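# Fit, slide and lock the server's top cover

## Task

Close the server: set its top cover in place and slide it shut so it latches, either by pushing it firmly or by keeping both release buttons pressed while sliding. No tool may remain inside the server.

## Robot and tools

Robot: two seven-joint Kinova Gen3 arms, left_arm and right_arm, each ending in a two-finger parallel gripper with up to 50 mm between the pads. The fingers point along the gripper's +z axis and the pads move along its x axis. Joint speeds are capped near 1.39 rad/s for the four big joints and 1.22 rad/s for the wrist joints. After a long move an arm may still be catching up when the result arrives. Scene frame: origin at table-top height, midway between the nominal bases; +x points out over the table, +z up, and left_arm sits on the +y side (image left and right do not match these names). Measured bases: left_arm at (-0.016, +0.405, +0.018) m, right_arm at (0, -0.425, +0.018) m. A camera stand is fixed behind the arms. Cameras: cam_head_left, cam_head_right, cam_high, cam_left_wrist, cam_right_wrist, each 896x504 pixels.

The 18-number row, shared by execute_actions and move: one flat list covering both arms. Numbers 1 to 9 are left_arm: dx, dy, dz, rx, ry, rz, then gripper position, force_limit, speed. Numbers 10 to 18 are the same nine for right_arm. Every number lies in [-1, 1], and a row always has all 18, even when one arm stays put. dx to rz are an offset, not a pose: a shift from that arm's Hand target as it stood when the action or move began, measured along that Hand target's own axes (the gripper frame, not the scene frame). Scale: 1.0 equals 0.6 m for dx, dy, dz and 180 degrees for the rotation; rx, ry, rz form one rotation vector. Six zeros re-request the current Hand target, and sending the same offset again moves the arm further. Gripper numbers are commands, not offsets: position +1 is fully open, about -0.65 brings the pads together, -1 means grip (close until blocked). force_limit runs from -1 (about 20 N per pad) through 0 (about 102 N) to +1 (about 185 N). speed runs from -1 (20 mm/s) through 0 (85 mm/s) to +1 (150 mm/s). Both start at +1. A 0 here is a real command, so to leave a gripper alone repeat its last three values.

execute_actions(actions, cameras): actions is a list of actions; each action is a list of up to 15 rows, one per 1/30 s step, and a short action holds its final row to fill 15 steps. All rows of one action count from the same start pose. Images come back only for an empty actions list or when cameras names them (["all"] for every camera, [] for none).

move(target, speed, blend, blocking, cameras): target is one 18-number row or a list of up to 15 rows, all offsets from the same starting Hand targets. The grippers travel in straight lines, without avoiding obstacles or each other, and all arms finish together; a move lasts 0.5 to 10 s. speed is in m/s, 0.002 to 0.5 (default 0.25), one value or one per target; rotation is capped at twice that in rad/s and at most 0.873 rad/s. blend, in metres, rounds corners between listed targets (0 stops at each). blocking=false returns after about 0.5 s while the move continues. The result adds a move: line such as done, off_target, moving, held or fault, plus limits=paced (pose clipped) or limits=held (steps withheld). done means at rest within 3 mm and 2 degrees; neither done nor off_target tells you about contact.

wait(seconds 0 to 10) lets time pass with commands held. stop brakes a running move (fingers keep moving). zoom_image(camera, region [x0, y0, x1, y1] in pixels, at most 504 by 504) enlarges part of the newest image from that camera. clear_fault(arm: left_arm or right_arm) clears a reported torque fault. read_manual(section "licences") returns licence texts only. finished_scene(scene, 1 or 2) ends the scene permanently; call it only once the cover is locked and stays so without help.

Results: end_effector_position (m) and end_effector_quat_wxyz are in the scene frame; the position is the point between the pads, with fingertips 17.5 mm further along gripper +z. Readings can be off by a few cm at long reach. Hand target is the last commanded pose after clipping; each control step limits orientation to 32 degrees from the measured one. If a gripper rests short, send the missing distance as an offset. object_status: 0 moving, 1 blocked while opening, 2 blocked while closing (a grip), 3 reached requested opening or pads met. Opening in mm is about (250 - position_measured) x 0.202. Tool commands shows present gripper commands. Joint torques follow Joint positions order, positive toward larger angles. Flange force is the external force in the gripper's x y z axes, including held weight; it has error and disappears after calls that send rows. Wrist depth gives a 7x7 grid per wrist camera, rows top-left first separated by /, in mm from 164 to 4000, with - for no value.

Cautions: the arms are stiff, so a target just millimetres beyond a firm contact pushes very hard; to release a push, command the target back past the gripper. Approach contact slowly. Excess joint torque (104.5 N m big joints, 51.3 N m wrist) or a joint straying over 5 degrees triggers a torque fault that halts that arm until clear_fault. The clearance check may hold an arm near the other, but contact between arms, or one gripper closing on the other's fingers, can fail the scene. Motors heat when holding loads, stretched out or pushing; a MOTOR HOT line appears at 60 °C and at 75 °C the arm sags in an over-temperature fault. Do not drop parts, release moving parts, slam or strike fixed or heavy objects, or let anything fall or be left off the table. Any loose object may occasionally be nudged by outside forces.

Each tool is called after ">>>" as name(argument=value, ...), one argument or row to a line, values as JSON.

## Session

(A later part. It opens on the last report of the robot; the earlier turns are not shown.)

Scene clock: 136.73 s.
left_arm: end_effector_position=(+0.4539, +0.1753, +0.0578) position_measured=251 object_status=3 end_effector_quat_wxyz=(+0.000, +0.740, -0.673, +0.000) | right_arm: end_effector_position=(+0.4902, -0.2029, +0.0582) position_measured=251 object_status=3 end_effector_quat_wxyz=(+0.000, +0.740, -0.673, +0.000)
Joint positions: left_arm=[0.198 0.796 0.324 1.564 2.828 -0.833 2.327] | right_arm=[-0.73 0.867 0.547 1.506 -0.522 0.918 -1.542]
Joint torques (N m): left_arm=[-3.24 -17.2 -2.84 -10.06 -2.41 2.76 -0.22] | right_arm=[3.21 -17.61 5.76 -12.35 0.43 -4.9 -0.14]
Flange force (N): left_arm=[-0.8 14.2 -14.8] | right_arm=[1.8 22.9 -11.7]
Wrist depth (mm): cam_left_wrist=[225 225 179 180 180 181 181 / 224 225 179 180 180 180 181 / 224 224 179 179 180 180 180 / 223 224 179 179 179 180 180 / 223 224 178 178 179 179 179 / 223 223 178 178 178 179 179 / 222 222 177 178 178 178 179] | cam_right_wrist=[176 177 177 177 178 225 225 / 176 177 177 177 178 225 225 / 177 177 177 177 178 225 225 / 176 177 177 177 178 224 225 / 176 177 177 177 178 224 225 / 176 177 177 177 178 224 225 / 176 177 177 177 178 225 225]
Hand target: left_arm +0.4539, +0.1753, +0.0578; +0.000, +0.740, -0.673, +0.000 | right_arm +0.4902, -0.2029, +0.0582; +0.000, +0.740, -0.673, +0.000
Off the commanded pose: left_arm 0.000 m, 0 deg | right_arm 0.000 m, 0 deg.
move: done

>>> move(
  target=[
    [0, 0, -0.0117, 0, 0, 0, -0.66, -0.8, 0, 0, 0, -0.0117, 0, 0, 0, -0.66, -0.8, 0],
    [0, 0.003, -0.0117, 0, 0, 0, -0.66, -0.8, 0, 0, 0.003, -0.0117, 0, 0, 0, -0.66, -0.8, 0],
    [0, 0.003, -0.1, 0, 0, 0, -0.66, -0.8, 0, 0, 0.003, -0.1, 0, 0, 0, -0.66, -0.8, 0],
  ],
  speed=[0.02, 0.02, 0.12],
  blend=[0.0003, 0.0005, 0],
  cameras=["cam_left_wrist", "cam_right_wrist", "cam_head_left", "cam_high"],
)

>>> zoom_image(
  camera="cam_head_left",
  region=[360, 235, 480, 350],
)

>>> zoom_image(
  camera="cam_head_left",
  region=[460, 235, 580, 350],
)

>>> zoom_image(
  camera="cam_left_wrist",
  region=[270, 0, 430, 120],
)

>>> zoom_image(
  camera="cam_right_wrist",
  region=[440, 0, 600, 120],
)

Scene clock: 138.80 s.
left_arm: end_effector_position=(+0.4520, +0.1752, +0.1177) position_measured=251 object_status=3 end_effector_quat_wxyz=(+0.000, +0.740, -0.673, +0.000) | right_arm: end_effector_position=(+0.4884, -0.2031, +0.1182) position_measured=251 object_status=3 end_effector_quat_wxyz=(+0.000, +0.740, -0.673, +0.000)
Joint positions: left_arm=[0.181 0.704 0.357 1.519 2.863 -0.969 2.301] | right_arm=[-0.754 0.78 0.593 1.461 -0.471 1.045 -1.581]
Joint torques (N m): left_arm=[0.52 -20.26 1.9 -7.61 0.02 -0.29 -0.24] | right_arm=[0.31 -22.28 3.72 -9.63 0.32 0.22 -0.21]
Flange force (N): left_arm=[-1.3 1.5 -0.9] | right_arm=[2.2 7.2 5.2]
Wrist depth (mm): cam_left_wrist=[285 286 286 240 240 241 242 / 284 285 239 239 240 240 241 / 283 285 238 239 239 240 240 / 283 283 238 239 239 239 240 / 282 283 238 238 238 239 240 / 282 282 237 237 238 239 239 / 281 282 237 237 237 238 238] | cam_right_wrist=[236 236 237 238 285 284 285 / 236 236 237 237 284 285 286 / 236 237 237 237 284 285 286 / 236 236 237 237 285 285 286 / 236 236 237 237 284 284 285 / 235 236 237 237 284 285 285 / 236 236 237 237 284 284 285]
Hand target: left_arm +0.4520, +0.1752, +0.1178; +0.000, +0.740, -0.673, +0.000 | right_arm +0.4884, -0.2030, +0.1182; +0.000, +0.740, -0.673, +0.000
Off the commanded pose: left_arm 0.000 m, 0 deg | right_arm 0.000 m, 0 deg.
move: done
Images, in order (width x height): cam_head_left 896x504, cam_high 896x504, cam_left_wrist 896x504, cam_right_wrist 896x504.

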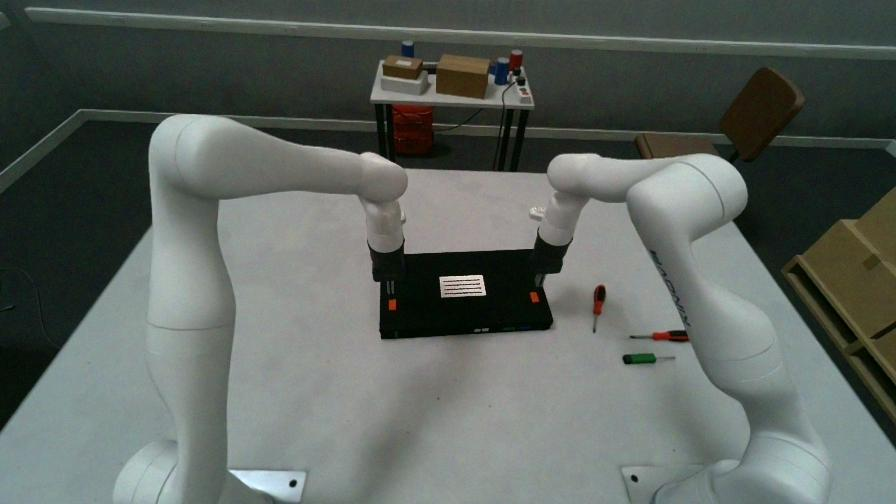

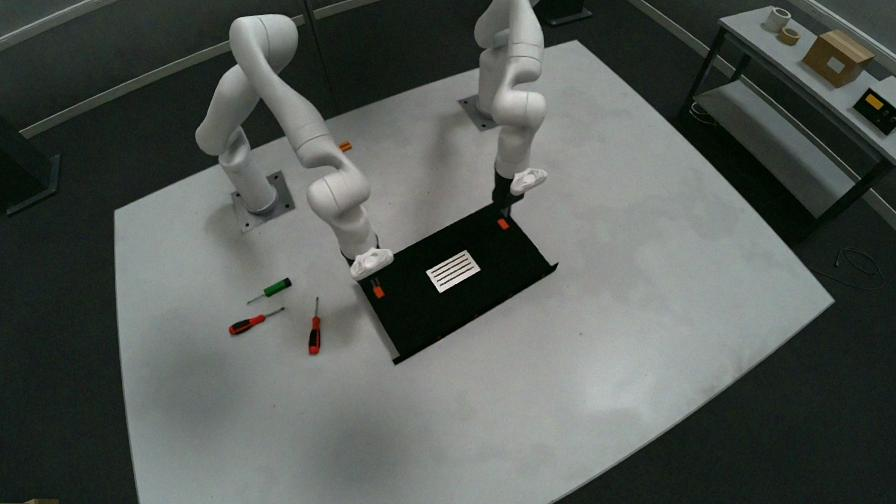

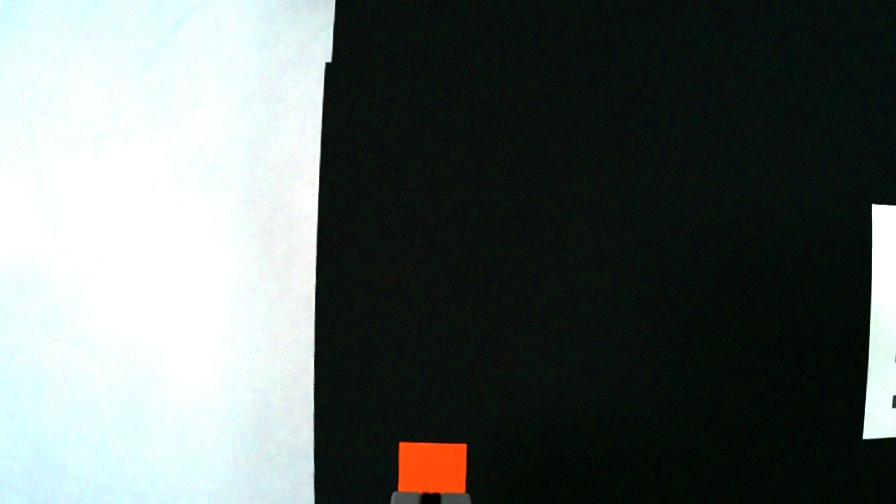

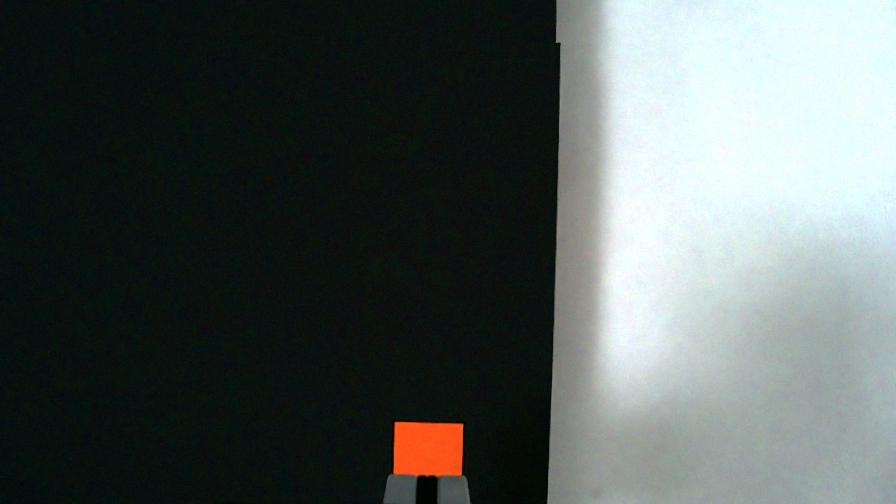

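Scaled by 4.200 from the camera's 896x504 image, which has a finer 1280x720 frame.

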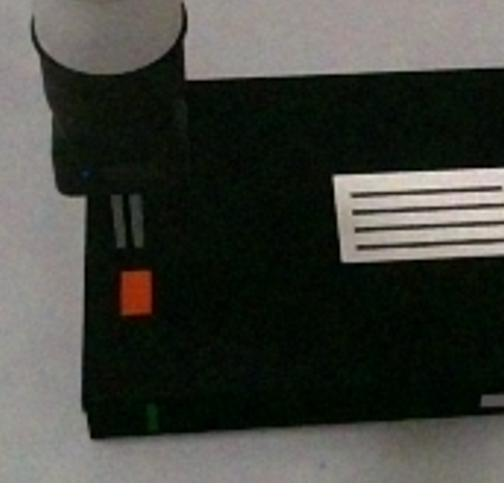

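Scaled by 4.200 from the camera's 896x504 image, which has a finer 1280x720 frame.

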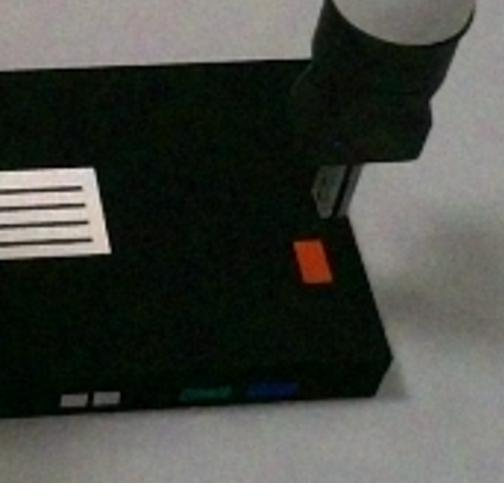

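Scaled by 3.150 from the camera's 896x504 image, which has a finer 1280x720 frame.

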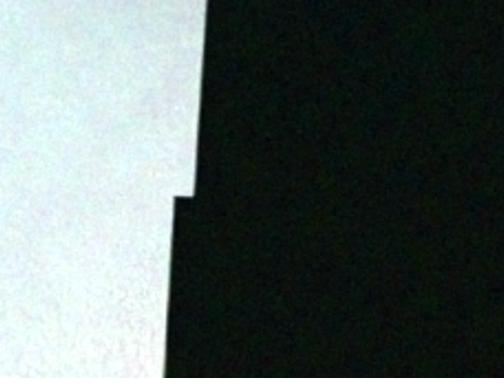

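Scaled by 3.150 from the camera's 896x504 image, which has a finer 1280x720 frame.

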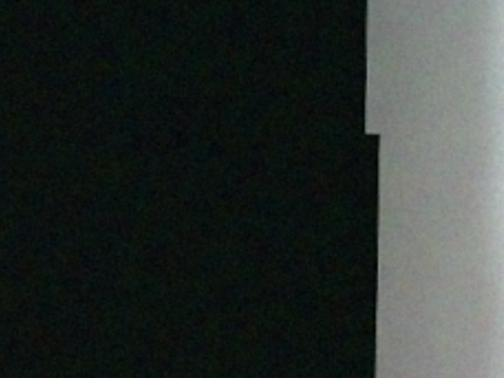

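>>> finished_scene(
  scene=2,
)

The scene is finished: the task was done.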